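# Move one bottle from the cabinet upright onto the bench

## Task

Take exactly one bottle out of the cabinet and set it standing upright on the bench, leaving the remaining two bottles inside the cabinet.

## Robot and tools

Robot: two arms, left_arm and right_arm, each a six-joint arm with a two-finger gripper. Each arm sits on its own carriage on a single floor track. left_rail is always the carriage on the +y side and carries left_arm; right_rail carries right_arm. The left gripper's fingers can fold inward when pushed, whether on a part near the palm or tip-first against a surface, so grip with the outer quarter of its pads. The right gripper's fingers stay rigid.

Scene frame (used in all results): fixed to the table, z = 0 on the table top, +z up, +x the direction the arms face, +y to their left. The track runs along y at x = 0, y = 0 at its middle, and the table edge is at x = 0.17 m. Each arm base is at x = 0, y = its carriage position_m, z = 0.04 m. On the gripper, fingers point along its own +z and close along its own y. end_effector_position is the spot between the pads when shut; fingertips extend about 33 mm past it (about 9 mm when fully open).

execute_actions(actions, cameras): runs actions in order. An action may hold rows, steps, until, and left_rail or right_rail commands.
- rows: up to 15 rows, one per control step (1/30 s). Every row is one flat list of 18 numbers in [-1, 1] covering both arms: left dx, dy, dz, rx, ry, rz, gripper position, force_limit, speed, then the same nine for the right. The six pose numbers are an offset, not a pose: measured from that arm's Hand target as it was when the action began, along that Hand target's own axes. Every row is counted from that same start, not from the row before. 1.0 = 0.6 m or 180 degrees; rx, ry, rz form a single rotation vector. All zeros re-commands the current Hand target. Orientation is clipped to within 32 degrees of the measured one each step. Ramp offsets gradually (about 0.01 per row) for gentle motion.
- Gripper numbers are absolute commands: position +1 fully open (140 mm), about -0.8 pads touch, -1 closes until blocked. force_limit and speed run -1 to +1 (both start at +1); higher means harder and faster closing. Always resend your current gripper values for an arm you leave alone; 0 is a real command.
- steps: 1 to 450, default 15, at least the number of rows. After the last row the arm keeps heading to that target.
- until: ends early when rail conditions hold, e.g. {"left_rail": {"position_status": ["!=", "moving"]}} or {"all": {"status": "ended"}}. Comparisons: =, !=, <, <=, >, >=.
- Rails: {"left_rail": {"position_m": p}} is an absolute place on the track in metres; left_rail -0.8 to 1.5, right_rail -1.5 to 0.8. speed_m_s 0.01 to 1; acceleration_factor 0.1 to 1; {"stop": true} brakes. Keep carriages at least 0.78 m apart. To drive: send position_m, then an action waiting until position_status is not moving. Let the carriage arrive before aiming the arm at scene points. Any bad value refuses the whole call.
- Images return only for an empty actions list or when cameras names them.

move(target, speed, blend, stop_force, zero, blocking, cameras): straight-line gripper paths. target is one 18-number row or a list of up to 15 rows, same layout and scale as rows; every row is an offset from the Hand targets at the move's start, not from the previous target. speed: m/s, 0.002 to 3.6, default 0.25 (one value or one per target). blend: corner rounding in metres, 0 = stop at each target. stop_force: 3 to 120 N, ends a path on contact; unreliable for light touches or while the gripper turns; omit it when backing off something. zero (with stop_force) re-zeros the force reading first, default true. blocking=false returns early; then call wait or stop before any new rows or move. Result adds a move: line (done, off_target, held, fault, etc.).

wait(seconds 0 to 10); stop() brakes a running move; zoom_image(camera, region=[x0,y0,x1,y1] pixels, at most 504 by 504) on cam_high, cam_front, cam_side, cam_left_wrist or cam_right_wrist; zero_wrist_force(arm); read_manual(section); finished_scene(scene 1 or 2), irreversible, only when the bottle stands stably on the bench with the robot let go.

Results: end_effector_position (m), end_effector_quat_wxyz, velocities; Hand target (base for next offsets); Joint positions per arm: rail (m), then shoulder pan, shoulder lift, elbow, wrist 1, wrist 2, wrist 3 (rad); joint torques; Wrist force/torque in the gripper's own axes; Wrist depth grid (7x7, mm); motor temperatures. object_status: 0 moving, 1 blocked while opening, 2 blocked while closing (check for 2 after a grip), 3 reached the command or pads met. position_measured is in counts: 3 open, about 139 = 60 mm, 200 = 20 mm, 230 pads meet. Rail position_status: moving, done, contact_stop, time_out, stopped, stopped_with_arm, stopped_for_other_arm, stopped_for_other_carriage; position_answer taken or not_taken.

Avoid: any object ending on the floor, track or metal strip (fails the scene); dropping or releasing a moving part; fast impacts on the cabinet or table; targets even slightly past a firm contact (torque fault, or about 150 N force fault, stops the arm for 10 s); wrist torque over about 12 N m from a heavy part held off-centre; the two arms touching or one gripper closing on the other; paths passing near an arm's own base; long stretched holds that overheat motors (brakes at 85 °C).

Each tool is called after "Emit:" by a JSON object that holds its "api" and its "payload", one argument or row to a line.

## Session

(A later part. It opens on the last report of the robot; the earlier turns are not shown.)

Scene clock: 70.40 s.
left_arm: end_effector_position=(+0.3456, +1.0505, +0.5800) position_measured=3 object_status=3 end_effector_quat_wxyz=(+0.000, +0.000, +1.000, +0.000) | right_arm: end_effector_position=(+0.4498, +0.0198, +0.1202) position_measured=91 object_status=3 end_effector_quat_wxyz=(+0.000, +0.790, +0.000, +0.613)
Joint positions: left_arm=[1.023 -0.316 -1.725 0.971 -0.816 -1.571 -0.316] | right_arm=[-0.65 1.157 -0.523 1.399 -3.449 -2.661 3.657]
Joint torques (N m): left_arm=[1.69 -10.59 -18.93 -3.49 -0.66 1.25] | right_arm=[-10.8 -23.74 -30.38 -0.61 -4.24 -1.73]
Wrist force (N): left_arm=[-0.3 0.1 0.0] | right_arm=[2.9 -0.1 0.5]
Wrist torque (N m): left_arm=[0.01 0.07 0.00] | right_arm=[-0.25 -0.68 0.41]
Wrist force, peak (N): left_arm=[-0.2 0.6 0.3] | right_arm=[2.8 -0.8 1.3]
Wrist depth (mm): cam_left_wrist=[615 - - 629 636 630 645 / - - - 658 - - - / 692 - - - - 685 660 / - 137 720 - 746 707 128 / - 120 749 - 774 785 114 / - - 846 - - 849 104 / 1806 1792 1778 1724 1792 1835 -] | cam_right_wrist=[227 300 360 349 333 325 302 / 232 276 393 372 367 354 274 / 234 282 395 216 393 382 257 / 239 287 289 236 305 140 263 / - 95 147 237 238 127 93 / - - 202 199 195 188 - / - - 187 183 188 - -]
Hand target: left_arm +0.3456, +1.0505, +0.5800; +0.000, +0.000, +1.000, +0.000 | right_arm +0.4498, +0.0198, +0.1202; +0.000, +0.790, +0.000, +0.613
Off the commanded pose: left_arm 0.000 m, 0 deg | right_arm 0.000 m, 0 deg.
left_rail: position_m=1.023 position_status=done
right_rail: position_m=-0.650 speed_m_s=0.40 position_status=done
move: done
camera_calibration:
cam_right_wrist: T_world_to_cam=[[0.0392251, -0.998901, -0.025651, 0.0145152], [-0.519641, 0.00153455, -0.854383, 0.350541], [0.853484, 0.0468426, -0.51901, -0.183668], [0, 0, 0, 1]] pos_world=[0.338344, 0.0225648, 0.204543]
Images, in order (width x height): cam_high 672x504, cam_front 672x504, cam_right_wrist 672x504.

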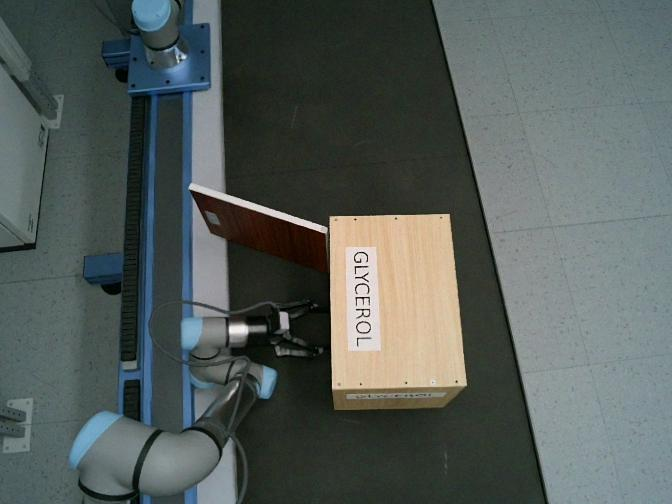

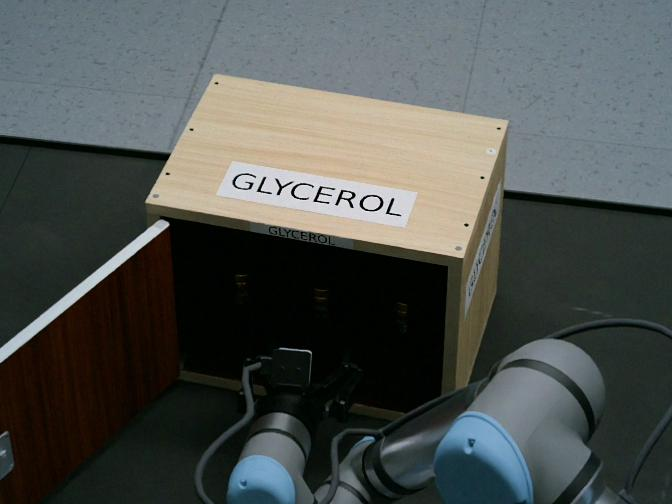

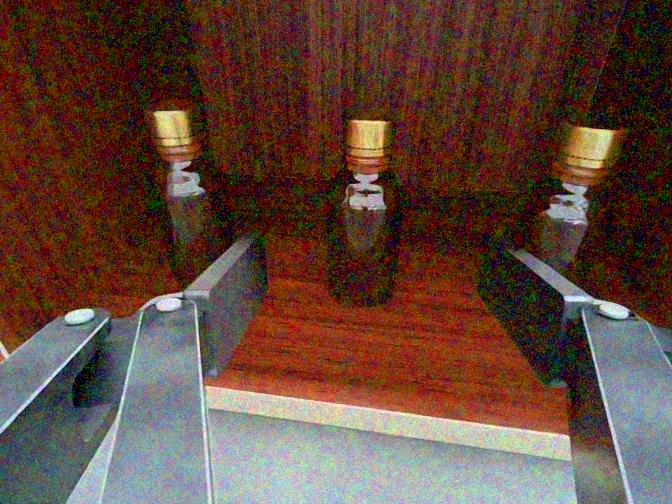

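Emit:
{"api": "move", "payload": {
  "target": [0,0,0,0,0,0,1,1,1,-0.018,0,0.11,0,0,0,0.15,-1,-0.8],
  "speed": 0.1,
  "stop_force": 8,
  "cameras": ["cam_right_wrist","cam_front"]
}}

Scene clock: 74.43 s.
left_arm: end_effector_position=(+0.3456, +1.0505, +0.5800) position_measured=3 object_status=3 end_effector_quat_wxyz=(+0.000, +0.000, +1.000, +0.000) | right_arm: end_effector_position=(+0.5111, +0.0198, +0.0933) position_measured=110 object_status=3 end_effector_quat_wxyz=(+0.000, +0.790, +0.000, +0.613)
Joint positions: left_arm=[1.023 -0.316 -1.725 0.971 -0.816 -1.571 -0.316] | right_arm=[-0.65 1.076 -0.432 1.292 -3.506 -2.592 3.574]
Joint torques (N m): left_arm=[2.54 -10.4 -18.47 -3.54 -0.55 1.33] | right_arm=[-9.4 -24.68 -31.33 -5.02 1.42 -1.47]
Wrist force (N): left_arm=[0.1 0.2 -0.1] | right_arm=[2.3 0.1 0.4]
Wrist torque (N m): left_arm=[0.04 -0.01 -0.01] | right_arm=[-0.19 -0.57 0.43]
Wrist force, peak (N): left_arm=[-0.5 0.4 -0.1] | right_arm=[3.0 -0.1 0.6]
Wrist depth (mm): cam_left_wrist=[- - 608 630 652 - 663 / - - - 660 - - - / - - - - - 671 - / - 123 - - - 713 128 / - 120 764 - - - 114 / - 849 - - - 859 109 / 1764 1751 1792 1821 1806 1806 1835] | cam_right_wrist=[218 291 303 294 284 275 265 / 148 298 333 133 304 300 290 / 218 163 352 146 326 325 144 / 224 175 252 155 251 255 140 / - 95 124 181 190 113 90 / - - 156 162 162 - - / - - 142 138 138 138 -]
Hand target: left_arm +0.3456, +1.0505, +0.5800; +0.000, +0.000, +1.000, +0.000 | right_arm +0.5111, +0.0198, +0.0933; +0.000, +0.790, +0.000, +0.613
Off the commanded pose: left_arm 0.000 m, 0 deg | right_arm 0.000 m, 0 deg.
left_rail: position_m=1.023 position_status=done
right_rail: position_m=-0.650 speed_m_s=0.40 position_status=done
move: done
camera_calibration:
cam_right_wrist: T_world_to_cam=[[0.0391369, -0.998906, -0.0255963, 0.011546], [-0.519596, 0.00153608, -0.854411, 0.359398], [0.853515, 0.0467387, -0.518967, -0.24997], [0, 0, 0, 1]] pos_world=[0.399643, 0.0226645, 0.177643]
Images, in order (width x height): cam_front 672x504, cam_right_wrist 672x504.

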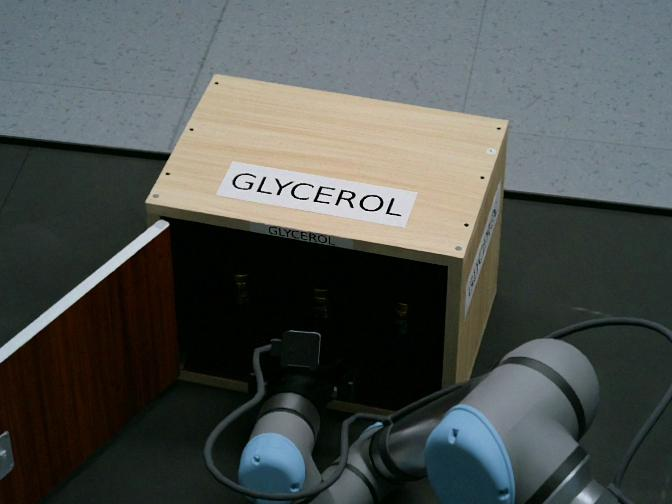

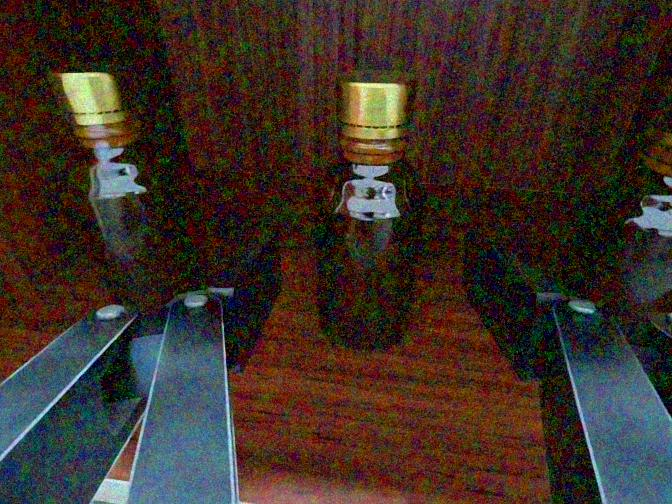

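Emit:
{"api": "move", "payload": {
  "target": [0,0,0,0,0,0,1,1,1,-0.0076,0,0.0777,0,0,0,0.15,-1,-0.8],
  "speed": 0.06,
  "stop_force": 8,
  "cameras": ["cam_right_wrist"]
}}

Emit:
{"api": "execute_actions", "payload": {
  "actions": [
    {"rows":[[0,0,0,0,0,0,1,1,1,0,0,0,0,0,0,-1,-0.5,-1]],"steps":75}
  ],
  "cameras": ["cam_right_wrist"]
}}

Scene clock: 80.60 s.
left_arm: end_effector_position=(+0.3456, +1.0505, +0.5800) position_measured=3 object_status=3 end_effector_quat_wxyz=(+0.000, +0.000, +1.000, +0.000) | right_arm: end_effector_position=(+0.5551, +0.0198, +0.0773) position_measured=110 object_status=3 end_effector_quat_wxyz=(+0.000, +0.790, +0.000, +0.613)
Joint positions: left_arm=[1.023 -0.316 -1.725 0.971 -0.816 -1.571 -0.316] | right_arm=[-0.65 1.022 -0.369 1.204 -3.519 -2.543 3.527]
Joint torques (N m): left_arm=[1.83 -10.36 -19.17 -3.47 -0.72 1.27] | right_arm=[-24.61 7.47 -5.46 -1.01 1.42 -1.62]
Wrist force (N): left_arm=[-0.2 0.1 0.1] | right_arm=[2.3 -0.3 0.4]
Wrist torque (N m): left_arm=[0.02 0.05 -0.01] | right_arm=[-0.26 -0.57 0.38]
Wrist force, peak (N): left_arm=[-0.3 0.4 0.4] | right_arm=[3.0 0.0 0.7]
Wrist depth (mm): cam_left_wrist=[- - - 627 - 637 627 / - 643 650 - - - - / 656 - 707 - - - 702 / - 127 725 779 741 - 718 / - 119 - - 774 - 114 / - - 837 - - - 104 / 1821 1778 1806 1751 1764 - 1806] | cam_right_wrist=[217 264 263 254 245 239 230 / 230 281 289 269 262 260 252 / 121 288 314 103 280 285 273 / 121 233 257 - 103 252 252 / - 91 125 110 111 113 94 / - - 157 157 155 155 - / - - 142 137 137 136 -]
Hand target: left_arm +0.3456, +1.0505, +0.5800; +0.000, +0.000, +1.000, +0.000 | right_arm +0.5551, +0.0198, +0.0773; +0.000, +0.790, +0.000, +0.613
Off the commanded pose: left_arm 0.000 m, 0 deg | right_arm 0.000 m, 0 deg.
left_rail: position_m=1.023 position_status=done
right_rail: position_m=-0.650 speed_m_s=0.40 position_status=done
move: done
camera_calibration:
cam_right_wrist: T_world_to_cam=[[0.0391369, -0.998906, -0.0255963, 0.00941441], [-0.519596, 0.00153608, -0.854411, 0.36859], [0.853515, 0.0467387, -0.518967, -0.295828], [0, 0, 0, 1]] pos_world=[0.443643, 0.0226645, 0.161643]
Images, in order (width x height): cam_right_wrist 672x504.

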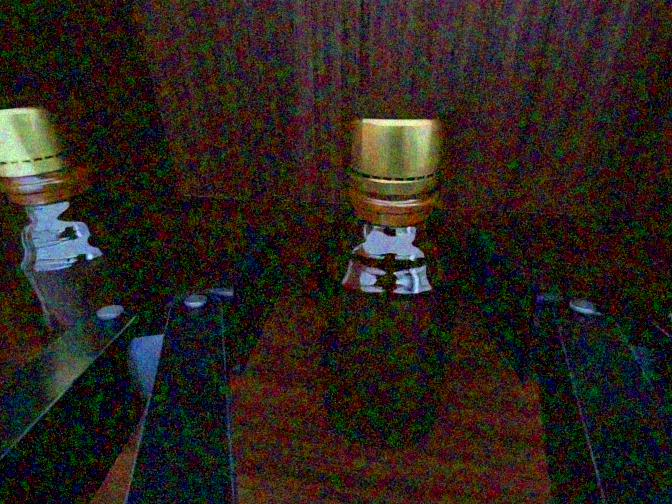

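Scene clock: 83.30 s.
left_arm: end_effector_position=(+0.3456, +1.0505, +0.5800) position_measured=3 object_status=3 end_effector_quat_wxyz=(+0.000, +0.000, +1.000, +0.000) | right_arm: end_effector_position=(+0.5551, +0.0198, +0.0773) position_measured=161 object_status=2 end_effector_quat_wxyz=(+0.000, +0.790, +0.000, +0.613)
Joint positions: left_arm=[1.023 -0.316 -1.725 0.971 -0.816 -1.571 -0.316] | right_arm=[-0.65 1.022 -0.369 1.204 -3.519 -2.543 3.527]
Joint torques (N m): left_arm=[2.98 -10.26 -18.5 -3.55 -0.67 1.29] | right_arm=[-23.64 8.49 -6.24 -1.2 1.38 -0.83]
Wrist force (N): left_arm=[-0.1 0.0 0.3] | right_arm=[4.8 0.5 -1.6]
Wrist torque (N m): left_arm=[-0.01 0.03 0.00] | right_arm=[-0.29 -0.68 0.30]
Wrist force, peak (N): left_arm=[-0.4 0.5 0.1] | right_arm=[5.2 0.4 -1.8]
Wrist depth (mm): cam_left_wrist=[- - 620 627 617 652 637 / - - 662 - - - 663 / - - - - - - 667 / - 127 749 744 - - 128 / - 754 771 - - - 114 / - 790 - - - - 104 / 1835 1806 1806 1698 1764 1865 1806] | cam_right_wrist=[217 263 262 254 245 238 230 / 231 281 289 268 261 259 251 / 121 288 315 99 286 284 273 / 121 150 259 117 112 253 252 / 129 129 87 110 112 86 86 / - 73 67 135 131 - 70 / - - - 137 137 - -]
Hand target: left_arm +0.3456, +1.0505, +0.5800; +0.000, +0.000, +1.000, +0.000 | right_arm +0.5551, +0.0198, +0.0773; +0.000, +0.790, +0.000, +0.613
Off the commanded pose: left_arm 0.000 m, 0 deg | right_arm 0.000 m, 0 deg.
left_rail: position_m=1.023 position_status=done
right_rail: position_m=-0.650 speed_m_s=0.40 position_status=done
camera_calibration:
cam_right_wrist: T_world_to_cam=[[0.0391369, -0.998906, -0.0255963, 0.00941441], [-0.519596, 0.00153608, -0.854411, 0.36859], [0.853515, 0.0467387, -0.518967, -0.295828], [0, 0, 0, 1]] pos_world=[0.443643, 0.0226645, 0.161643]
Images, in order (width x height): cam_right_wrist 672x504.

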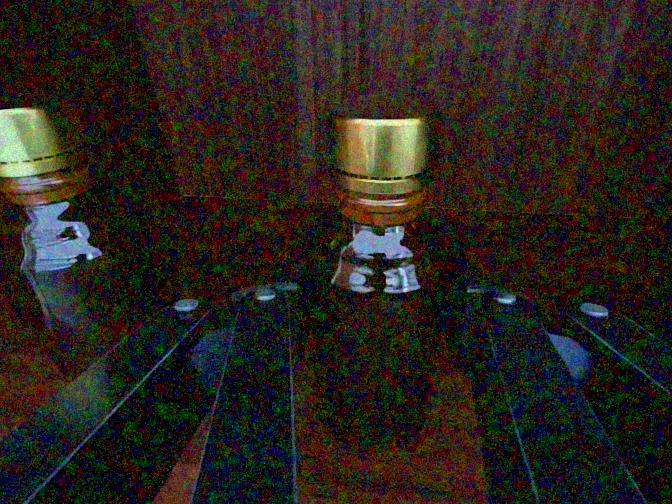

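Emit:
{"api": "move", "payload": {
  "target": [0,0,0,0,0,0,1,1,1,0.0484,0,-0.0124,0,0,0,-1,-0.5,-1],
  "speed": 0.05,
  "cameras": ["cam_right_wrist"]
}}

Scene clock: 85.00 s.
left_arm: end_effector_position=(+0.3456, +1.0505, +0.5800) position_measured=3 object_status=3 end_effector_quat_wxyz=(+0.000, +0.000, +1.000, +0.000) | right_arm: end_effector_position=(+0.5551, +0.0199, +0.1071) position_measured=161 object_status=2 end_effector_quat_wxyz=(+0.000, +0.790, +0.000, +0.613)
Joint positions: left_arm=[1.023 -0.316 -1.725 0.971 -0.816 -1.571 -0.316] | right_arm=[-0.65 1.021 -0.424 1.227 -3.488 -2.543 3.527]
Joint torques (N m): left_arm=[3.8 -11.35 -18.06 -3.55 -0.74 1.22] | right_arm=[4.83 -96.07 -4.97 -0.88 -2.46 0.92]
Wrist force (N): left_arm=[-0.1 0.1 -0.2] | right_arm=[-0.2 -0.3 1.3]
Wrist torque (N m): left_arm=[0.01 0.02 0.00] | right_arm=[-0.26 -0.53 0.39]
Wrist force, peak (N): left_arm=[-0.6 0.4 0.1] | right_arm=[17.8 -6.8 0.0]
Wrist depth (mm): cam_left_wrist=[- - - 618 665 - 641 / - - - 709 - 645 - / 652 - 648 - - 711 732 / - 127 761 - - 722 135 / - 128 - - 756 - 114 / - - - 822 - - 104 / 1778 1751 1806 1835 1737 - 1850] | cam_right_wrist=[214 265 263 254 245 239 230 / 218 285 290 268 262 260 253 / 124 297 322 97 288 286 273 / 128 248 275 114 112 276 268 / 133 134 87 110 111 86 86 / - 73 67 133 130 - 70 / - - - 145 150 - -]
Hand target: left_arm +0.3456, +1.0505, +0.5800; +0.000, +0.000, +1.000, +0.000 | right_arm +0.5551, +0.0199, +0.1073; +0.000, +0.790, +0.000, +0.613
Off the commanded pose: left_arm 0.000 m, 0 deg | right_arm 0.000 m, 0 deg.
left_rail: position_m=1.023 position_status=done
right_rail: position_m=-0.650 speed_m_s=0.40 position_status=done
move: done
camera_calibration:
cam_right_wrist: T_world_to_cam=[[0.0391369, -0.998906, -0.0255963, 0.0101772], [-0.519596, 0.00153608, -0.854411, 0.394052], [0.853515, 0.0467387, -0.518967, -0.280363], [0, 0, 0, 1]] pos_world=[0.443643, 0.0226645, 0.191443]
Images, in order (width x height): cam_right_wrist 672x504.

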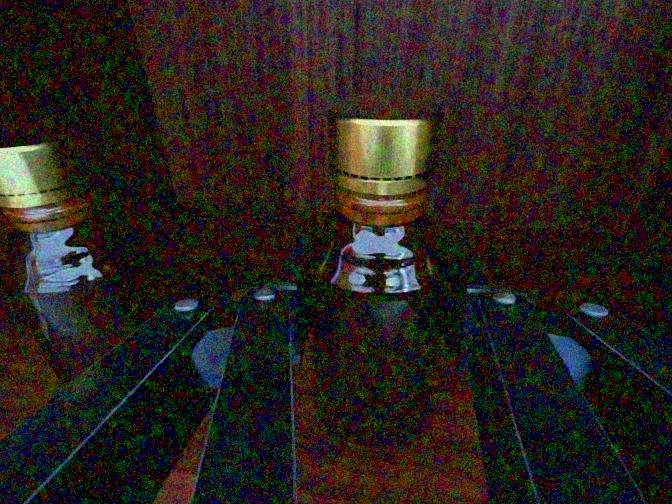

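Emit:
{"api": "move", "payload": {
  "target": [0,0,0,0,0,0,1,1,1,-0.0974,0,-0.3794,0,0,0,-1,-0.5,-1],
  "speed": 0.12,
  "cameras": ["all"]
}}

Scene clock: 89.00 s.
left_arm: end_effector_position=(+0.3456, +1.0505, +0.5800) position_measured=3 object_status=3 end_effector_quat_wxyz=(+0.000, +0.000, +1.000, +0.000) | right_arm: end_effector_position=(+0.3201, +0.0198, +0.1073) position_measured=161 object_status=2 end_effector_quat_wxyz=(+0.000, +0.790, +0.000, +0.613)
Joint positions: left_arm=[1.023 -0.316 -1.725 0.971 -0.816 -1.571 -0.316] | right_arm=[-0.65 1.343 -0.587 1.537 -3.244 -2.804 3.961]
Joint torques (N m): left_arm=[2.87 -9.2 -18.78 -3.56 -0.63 1.29] | right_arm=[10.32 -88.7 -2.91 -0.44 -5.81 1.1]
Wrist force (N): left_arm=[-0.2 0.2 0.2] | right_arm=[-0.8 -0.4 1.5]
Wrist torque (N m): left_arm=[0.04 0.05 -0.01] | right_arm=[-0.28 -0.40 0.36]
Wrist force, peak (N): left_arm=[-0.2 0.6 0.3] | right_arm=[1.3 3.6 6.9]
Wrist depth (mm): cam_left_wrist=[- 623 - 593 647 618 634 / - 683 - - - - 654 / - - - - 669 - - / - 123 - 702 - - 134 / - 120 - - - - 114 / - 804 - - - - 104 / 1792 1850 1792 1778 1778 1821 -] | cam_right_wrist=[250 330 457 449 437 414 265 / 248 344 501 476 462 365 257 / 251 332 356 99 317 350 249 / 256 300 299 114 112 291 261 / 252 82 87 110 111 86 81 / - 73 67 131 130 - 70 / - - - 166 171 - -]
Hand target: left_arm +0.3456, +1.0505, +0.5800; +0.000, +0.000, +1.000, +0.000 | right_arm +0.3201, +0.0199, +0.1073; +0.000, +0.790, +0.000, +0.613
Off the commanded pose: left_arm 0.000 m, 0 deg | right_arm 0.000 m, 0 deg.
left_rail: position_m=1.023 position_status=done
right_rail: position_m=-0.650 speed_m_s=0.40 position_status=done
move: done
camera_calibration:
cam_right_wrist: T_world_to_cam=[[0.0392271, -0.998901, -0.0256451, 0.0193701], [-0.519523, 0.00153485, -0.854455, 0.272111], [0.853555, 0.046841, -0.518892, -0.0797083], [0, 0, 0, 1]] pos_world=[0.208644, 0.0226648, 0.191643]

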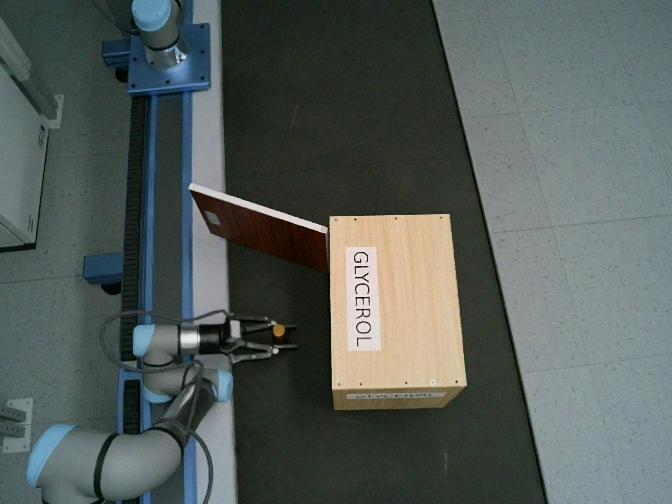

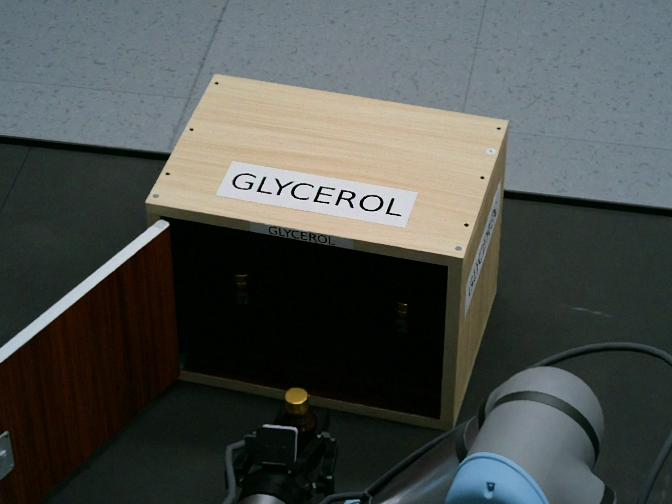

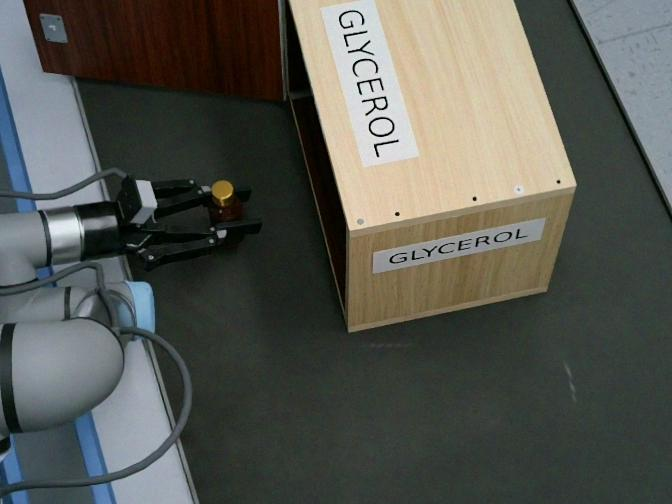

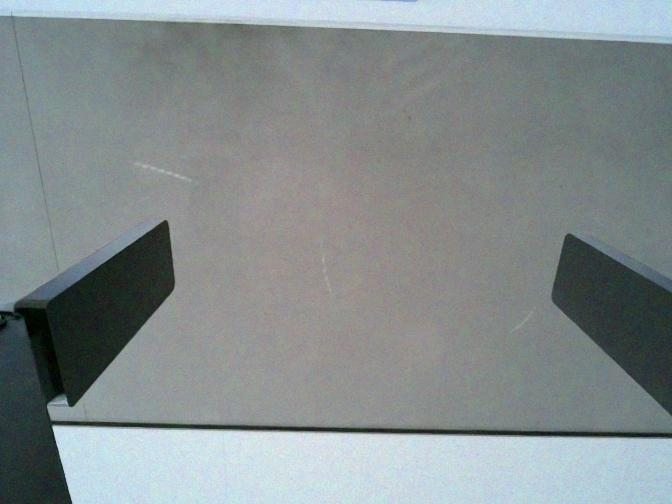

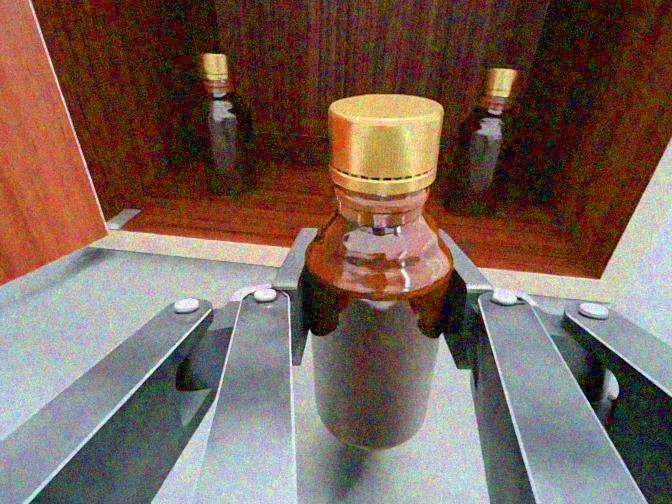

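Emit:
{"api": "move", "payload": {
  "target": [0,0,0,0,0,0,1,1,1,-0.0549,0,0.0141,0,0,0,-1,-0.5,-1],
  "speed": 0.06
}}

Emit:
{"api": "move", "payload": {
  "target": [0,0,0,0,0,0,1,1,1,-0.0726,0,0.0187,0,0,0,-1,-0.5,-1],
  "speed": 0.01,
  "stop_force": 4,
  "cameras": ["all"]
}}

Scene clock: 91.10 s.
left_arm: end_effector_position=(+0.3456, +1.0505, +0.5800) position_measured=3 object_status=3 end_effector_quat_wxyz=(+0.000, +0.000, +1.000, +0.000) | right_arm: end_effector_position=(+0.3201, +0.0199, +0.0735) position_measured=161 object_status=2 end_effector_quat_wxyz=(+0.000, +0.790, +0.000, +0.613)
Joint positions: left_arm=[1.023 -0.316 -1.725 0.971 -0.816 -1.571 -0.316] | right_arm=[-0.65 1.343 -0.521 1.517 -3.289 -2.804 3.961]
Joint torques (N m): left_arm=[2.94 -10.33 -18.69 -3.49 -0.83 1.23] | right_arm=[6.86 -21 -26.82 -4.41 0.5 -0.61]
Wrist force (N): left_arm=[-0.2 0.3 0.2] | right_arm=[3.6 0.2 -0.4]
Wrist torque (N m): left_arm=[0.06 0.04 0.00] | right_arm=[-0.26 -0.61 0.41]
Wrist force, peak (N): left_arm=[-0.3 0.4 0.4] | right_arm=[3.6 0.2 -0.4]
Wrist depth (mm): cam_left_wrist=[- 607 - 613 620 617 648 / - 665 654 - - - 690 / - 683 - - 685 - 727 / - 127 741 777 725 711 720 / - 120 - - - - 114 / - 822 - - - 813 105 / 1751 1792 1806 1821 1792 1764 1806] | cam_right_wrist=[251 329 452 449 438 376 264 / 264 339 486 476 314 356 255 / 249 298 302 94 292 321 247 / 245 281 283 113 112 257 251 / - 82 87 110 111 86 81 / - 73 67 136 130 - 70 / - - - 137 134 - -]
Hand target: left_arm +0.3456, +1.0505, +0.5800; +0.000, +0.000, +1.000, +0.000 | right_arm +0.3201, +0.0199, +0.0733; +0.000, +0.790, +0.000, +0.613
Off the commanded pose: left_arm 0.000 m, 0 deg | right_arm 0.000 m, 0 deg.
left_rail: position_m=1.023 position_status=done
right_rail: position_m=-0.650 speed_m_s=0.40 position_status=done
move: done

Scene clock: 91.73 s.
left_arm: end_effector_position=(+0.3456, +1.0505, +0.5800) position_measured=3 object_status=3 end_effector_quat_wxyz=(+0.000, +0.000, +1.000, +0.000) | right_arm: end_effector_position=(+0.3201, +0.0199, +0.0730) position_measured=161 object_status=2 end_effector_quat_wxyz=(+0.000, +0.790, +0.000, +0.613)
Joint positions: left_arm=[1.023 -0.316 -1.725 0.971 -0.816 -1.571 -0.316] | right_arm=[-0.65 1.343 -0.52 1.516 -3.289 -2.804 3.961]
Joint torques (N m): left_arm=[3.15 -10.11 -18.7 -3.53 -0.69 1.13] | right_arm=[7.27 -68.99 -7.84 -0.11 0.69 -0.83]
Wrist force (N): left_arm=[-0.3 0.1 0.1] | right_arm=[9.1 0.5 -2.1]
Wrist torque (N m): left_arm=[0.01 0.06 -0.01] | right_arm=[-0.27 -0.78 0.49]
Wrist force, peak (N): left_arm=[-0.3 0.2 0.3] | right_arm=[9.1 0.5 -2.1]
Wrist depth (mm): cam_left_wrist=[634 - 610 662 594 - 636 / 650 - - 725 683 - - / - - - 707 660 700 - / - 123 - - - 741 128 / - 119 - 756 - - 114 / - - 810 - - - 109 / - 1806 1778 1792 1792 1835 1792] | cam_right_wrist=[252 330 455 451 436 382 264 / 255 342 476 477 456 358 255 / 250 299 304 99 293 310 247 / - - 277 114 112 259 249 / - 82 87 110 111 86 81 / - 73 67 129 130 - 70 / - - - 138 138 - -]
Hand target: left_arm +0.3456, +1.0505, +0.5800; +0.000, +0.000, +1.000, +0.000 | right_arm +0.3201, +0.0199, +0.0732; +0.000, +0.790, +0.000, +0.613 (not the last commanded pose)
Off the commanded pose: left_arm 0.000 m, 0 deg | right_arm 0.045 m, 0 deg.
left_rail: position_m=1.023 position_status=done
right_rail: position_m=-0.650 speed_m_s=0.40 position_status=done
move: contact (right_arm)
camera_calibration:
cam_right_wrist: T_world_to_cam=[[0.039193, -0.998906, -0.0255135, 0.0184769], [-0.519637, 0.00143384, -0.854386, 0.242818], [0.853488, 0.0467437, -0.519012, -0.0974709], [0, 0, 0, 1]] pos_world=[0.208643, 0.0226647, 0.157344]

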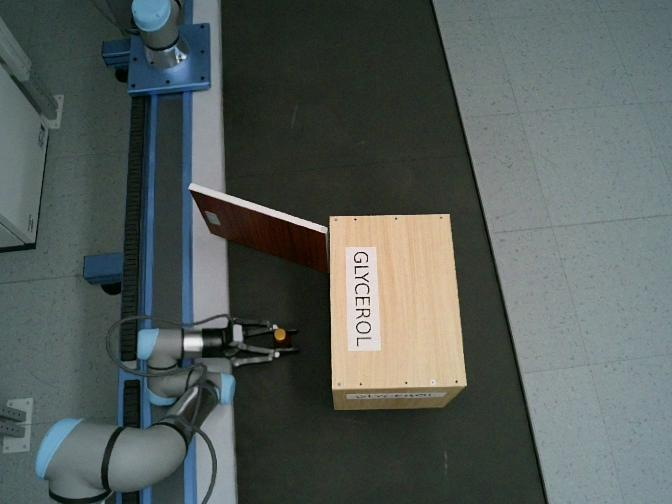

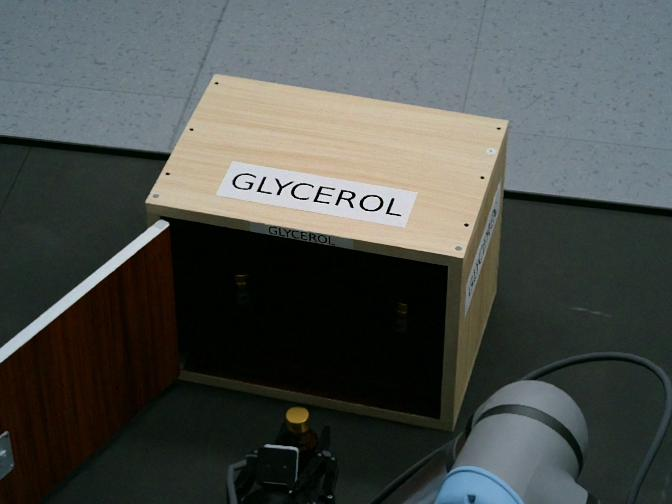

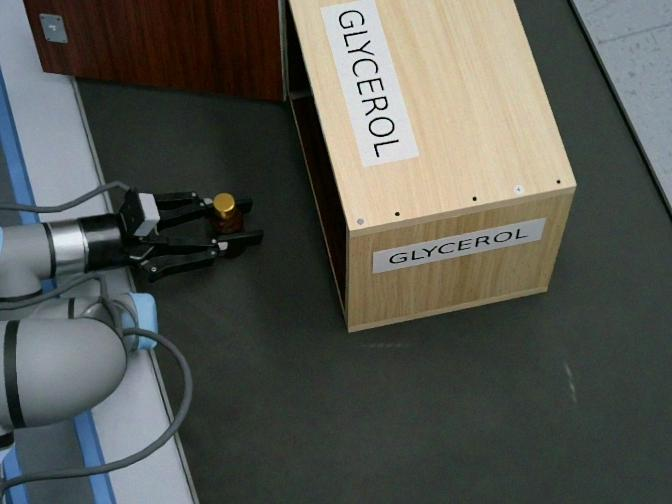

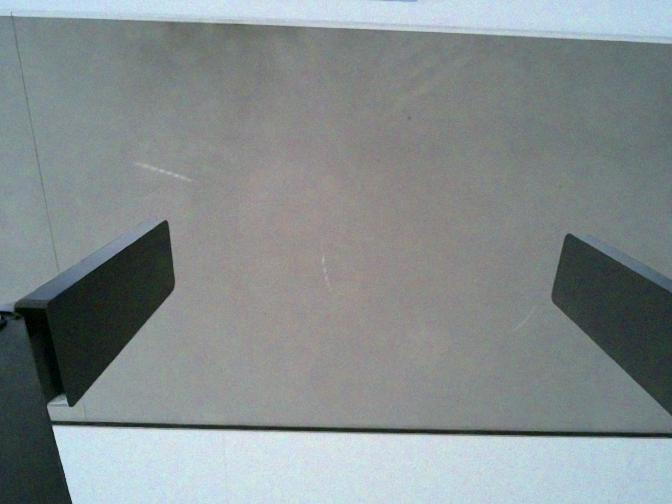

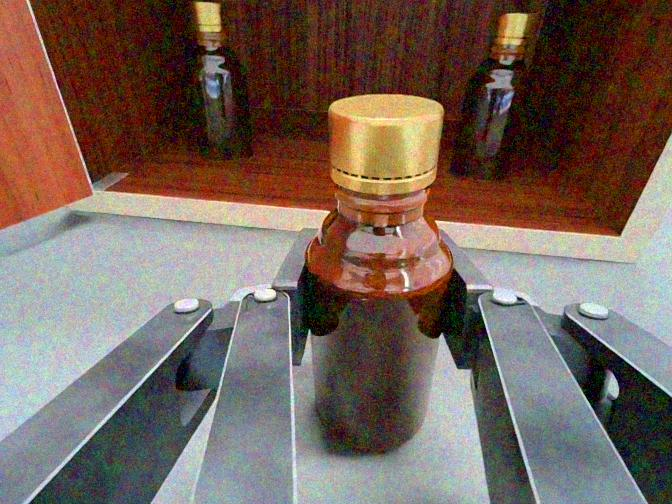

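Emit:
{"api": "zoom_image", "payload": {
  "camera": "cam_side",
  "region": [130, 150, 330, 310]
}}

Emit:
{"api": "zoom_image", "payload": {
  "camera": "cam_right_wrist",
  "region": [180, 60, 560, 500]
}}

Emit:
{"api": "zoom_image", "payload": {
  "camera": "cam_front",
  "region": [200, 380, 400, 504]
}}

Scaled by 2.520 from the camera's 672x504 image, which has a finer 960x720 frame.

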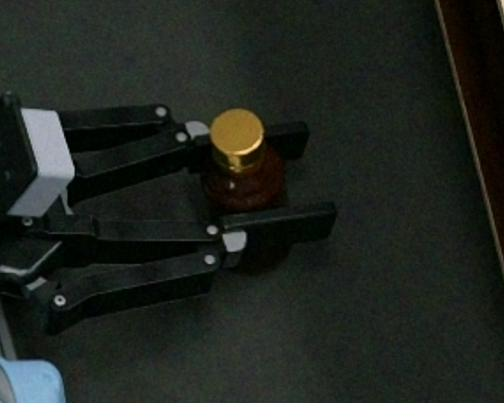

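Scaled by 1.145 from the camera's 672x504 image, which has a finer 960x720 frame.

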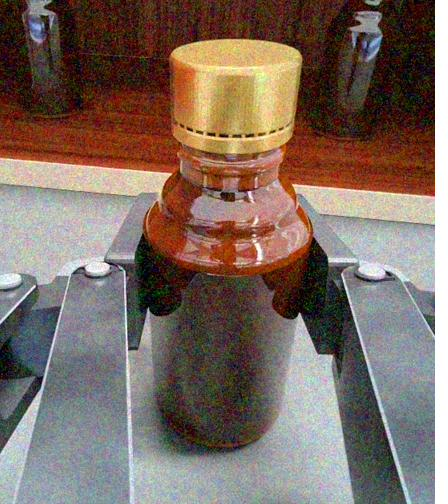

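Scaled by 2.520 from the camera's 672x504 image, which has a finer 960x720 frame.

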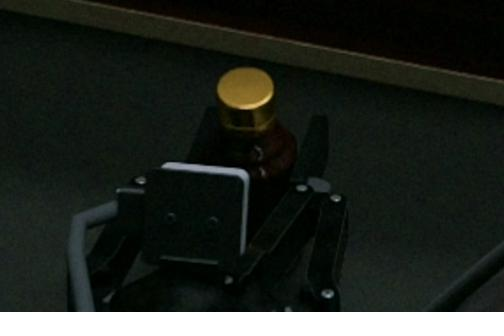

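Emit:
{"api": "execute_actions", "payload": {
  "actions": [
    {"rows":[[0,0,0,0,0,0,1,1,1,0,0,0,0,0,0,0.15,-0.5,-1]],"steps":60}
  ],
  "cameras": ["cam_right_wrist","cam_side"]
}}

Scene clock: 103.00 s.
left_arm: end_effector_position=(+0.3456, +1.0505, +0.5800) position_measured=3 object_status=3 end_effector_quat_wxyz=(+0.000, +0.000, +1.000, +0.000) | right_arm: end_effector_position=(+0.3201, +0.0198, +0.0732) position_measured=110 object_status=3 end_effector_quat_wxyz=(+0.000, +0.790, +0.000, +0.613)
Joint positions: left_arm=[1.023 -0.316 -1.725 0.971 -0.816 -1.571 -0.316] | right_arm=[-0.65 1.343 -0.521 1.517 -3.289 -2.804 3.961]
Joint torques (N m): left_arm=[4.02 -10.1 -18.71 -3.68 -0.89 1.3] | right_arm=[7.5 -83.42 -7.22 -2.31 0.68 0.87]
Wrist force (N): left_arm=[0.1 0.0 0.2] | right_arm=[2.3 -0.2 0.5]
Wrist torque (N m): left_arm=[0.01 -0.01 0.00] | right_arm=[-0.25 -0.54 0.35]
Wrist force, peak (N): left_arm=[-0.5 0.5 -0.1] | right_arm=[9.0 0.3 -2.1]
Wrist depth (mm): cam_left_wrist=[- 604 - 734 694 612 632 / - 658 - 658 - - - / 665 - 663 692 - 662 - / - 123 - 734 732 - 126 / - 119 - - 782 790 115 / - - - - 799 - 104 / 1778 1778 1821 1912 1778 1821 -] | cam_right_wrist=[251 329 450 453 436 376 264 / 267 343 397 479 453 364 255 / 254 298 304 100 271 322 247 / 234 231 236 - 111 255 252 / - 95 103 111 114 114 88 / - - 80 130 134 159 - / - - 141 138 139 - -]
Hand target: left_arm +0.3456, +1.0505, +0.5800; +0.000, +0.000, +1.000, +0.000 | right_arm +0.3201, +0.0199, +0.0732; +0.000, +0.790, +0.000, +0.613
Off the commanded pose: left_arm 0.000 m, 0 deg | right_arm 0.000 m, 0 deg.
left_rail: position_m=1.023 position_status=done
right_rail: position_m=-0.650 speed_m_s=0.40 position_status=done
camera_calibration:
cam_right_wrist: T_world_to_cam=[[0.0391689, -0.998901, -0.0257338, 0.0185216], [-0.5196, 0.0016368, -0.854408, 0.24298], [0.853511, 0.0468375, -0.518965, -0.0973819], [0, 0, 0, 1]] pos_world=[0.208643, 0.0226647, 0.157543]
Images, in order (width x height): cam_side 672x504, cam_right_wrist 672x504.

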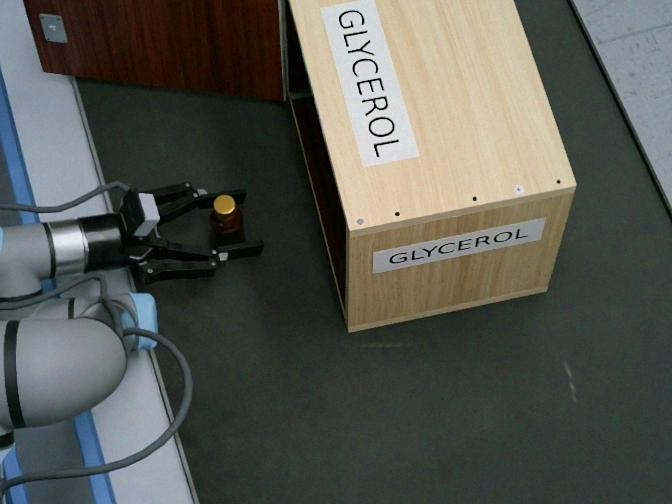

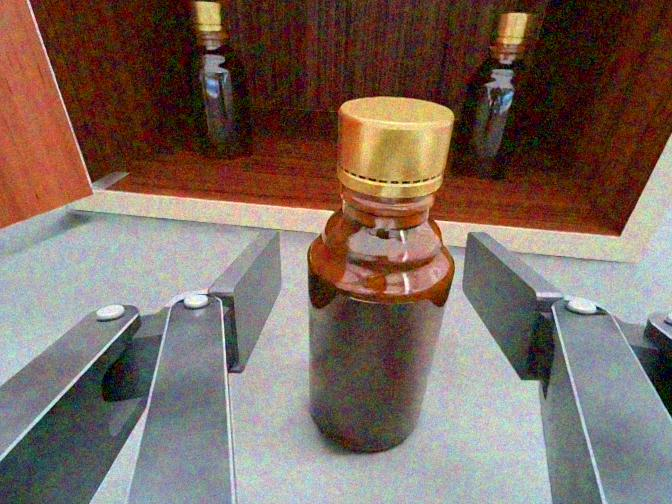

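Emit:
{"api": "move", "payload": {
  "target": [0,0,0,0,0,0,1,1,1,-0.0173,0,-0.202,0,0,0,0.15,-0.5,-1],
  "speed": 0.1,
  "cameras": ["cam_high","cam_right_wrist"]
}}

Scene clock: 106.30 s.
left_arm: end_effector_position=(+0.3456, +1.0505, +0.5800) position_measured=3 object_status=3 end_effector_quat_wxyz=(+0.000, +0.000, +1.000, +0.000) | right_arm: end_effector_position=(+0.2001, +0.0198, +0.0933) position_measured=110 object_status=3 end_effector_quat_wxyz=(+0.000, +0.790, +0.000, +0.613)
Joint positions: left_arm=[1.023 -0.316 -1.725 0.971 -0.816 -1.571 -0.316] | right_arm=[-0.65 1.523 -0.672 1.605 -2.691 -2.886 4.519]
Joint torques (N m): left_arm=[3.75 -9.98 -18.2 -3.65 -0.91 1.17] | right_arm=[10.31 -83.61 -30.84 -0.65 0.31 1.72]
Wrist force (N): left_arm=[0.0 0.3 0.3] | right_arm=[2.3 -0.3 0.2]
Wrist torque (N m): left_arm=[0.06 0.01 0.00] | right_arm=[-0.31 -0.57 0.30]
Wrist force, peak (N): left_arm=[-0.6 0.2 0.1] | right_arm=[2.3 -0.5 1.7]
Wrist depth (mm): cam_left_wrist=[- - - - 625 662 662 / - - - 677 - 663 641 / - 729 - - - - - / - 128 725 732 - - 718 / - 119 790 787 - - 114 / - - 804 801 852 754 105 / 1778 1778 1751 1962 1821 1821 1979] | cam_right_wrist=[273 375 539 553 542 411 296 / 282 387 493 533 571 390 604 / 308 357 390 349 375 376 478 / - - 144 244 - - - / - 91 124 - 230 113 87 / - - - 193 188 - - / - - - 153 159 - -]
Hand target: left_arm +0.3456, +1.0505, +0.5800; +0.000, +0.000, +1.000, +0.000 | right_arm +0.2001, +0.0199, +0.0933; +0.000, +0.790, +0.000, +0.613
Off the commanded pose: left_arm 0.000 m, 0 deg | right_arm 0.000 m, 0 deg.
left_rail: position_m=1.023 position_status=done
right_rail: position_m=-0.650 speed_m_s=0.40 position_status=done
move: done
camera_calibration:
cam_right_wrist: T_world_to_cam=[[0.0397036, -0.998878, -0.0258234, 0.0236088], [-0.51952, 0.00143983, -0.854457, 0.197809], [0.853535, 0.0473408, -0.51888, 0.0154445], [0, 0, 0, 1]] pos_world=[0.0886458, 0.0225664, 0.177643]
Images, in order (width x height): cam_high 672x504, cam_right_wrist 672x504.

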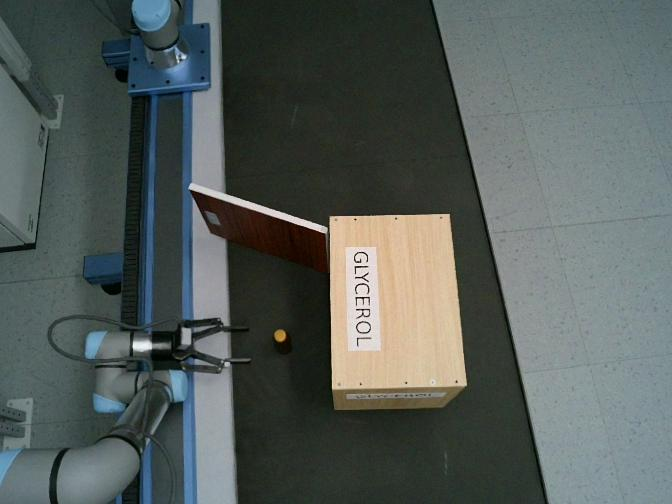

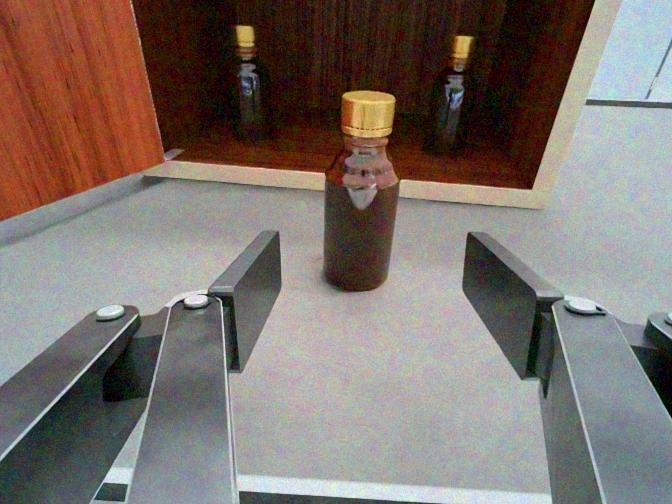

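Emit:
{"api": "finished_scene", "payload": {
  "scene": 1
}}

The scene is finished: the task was done.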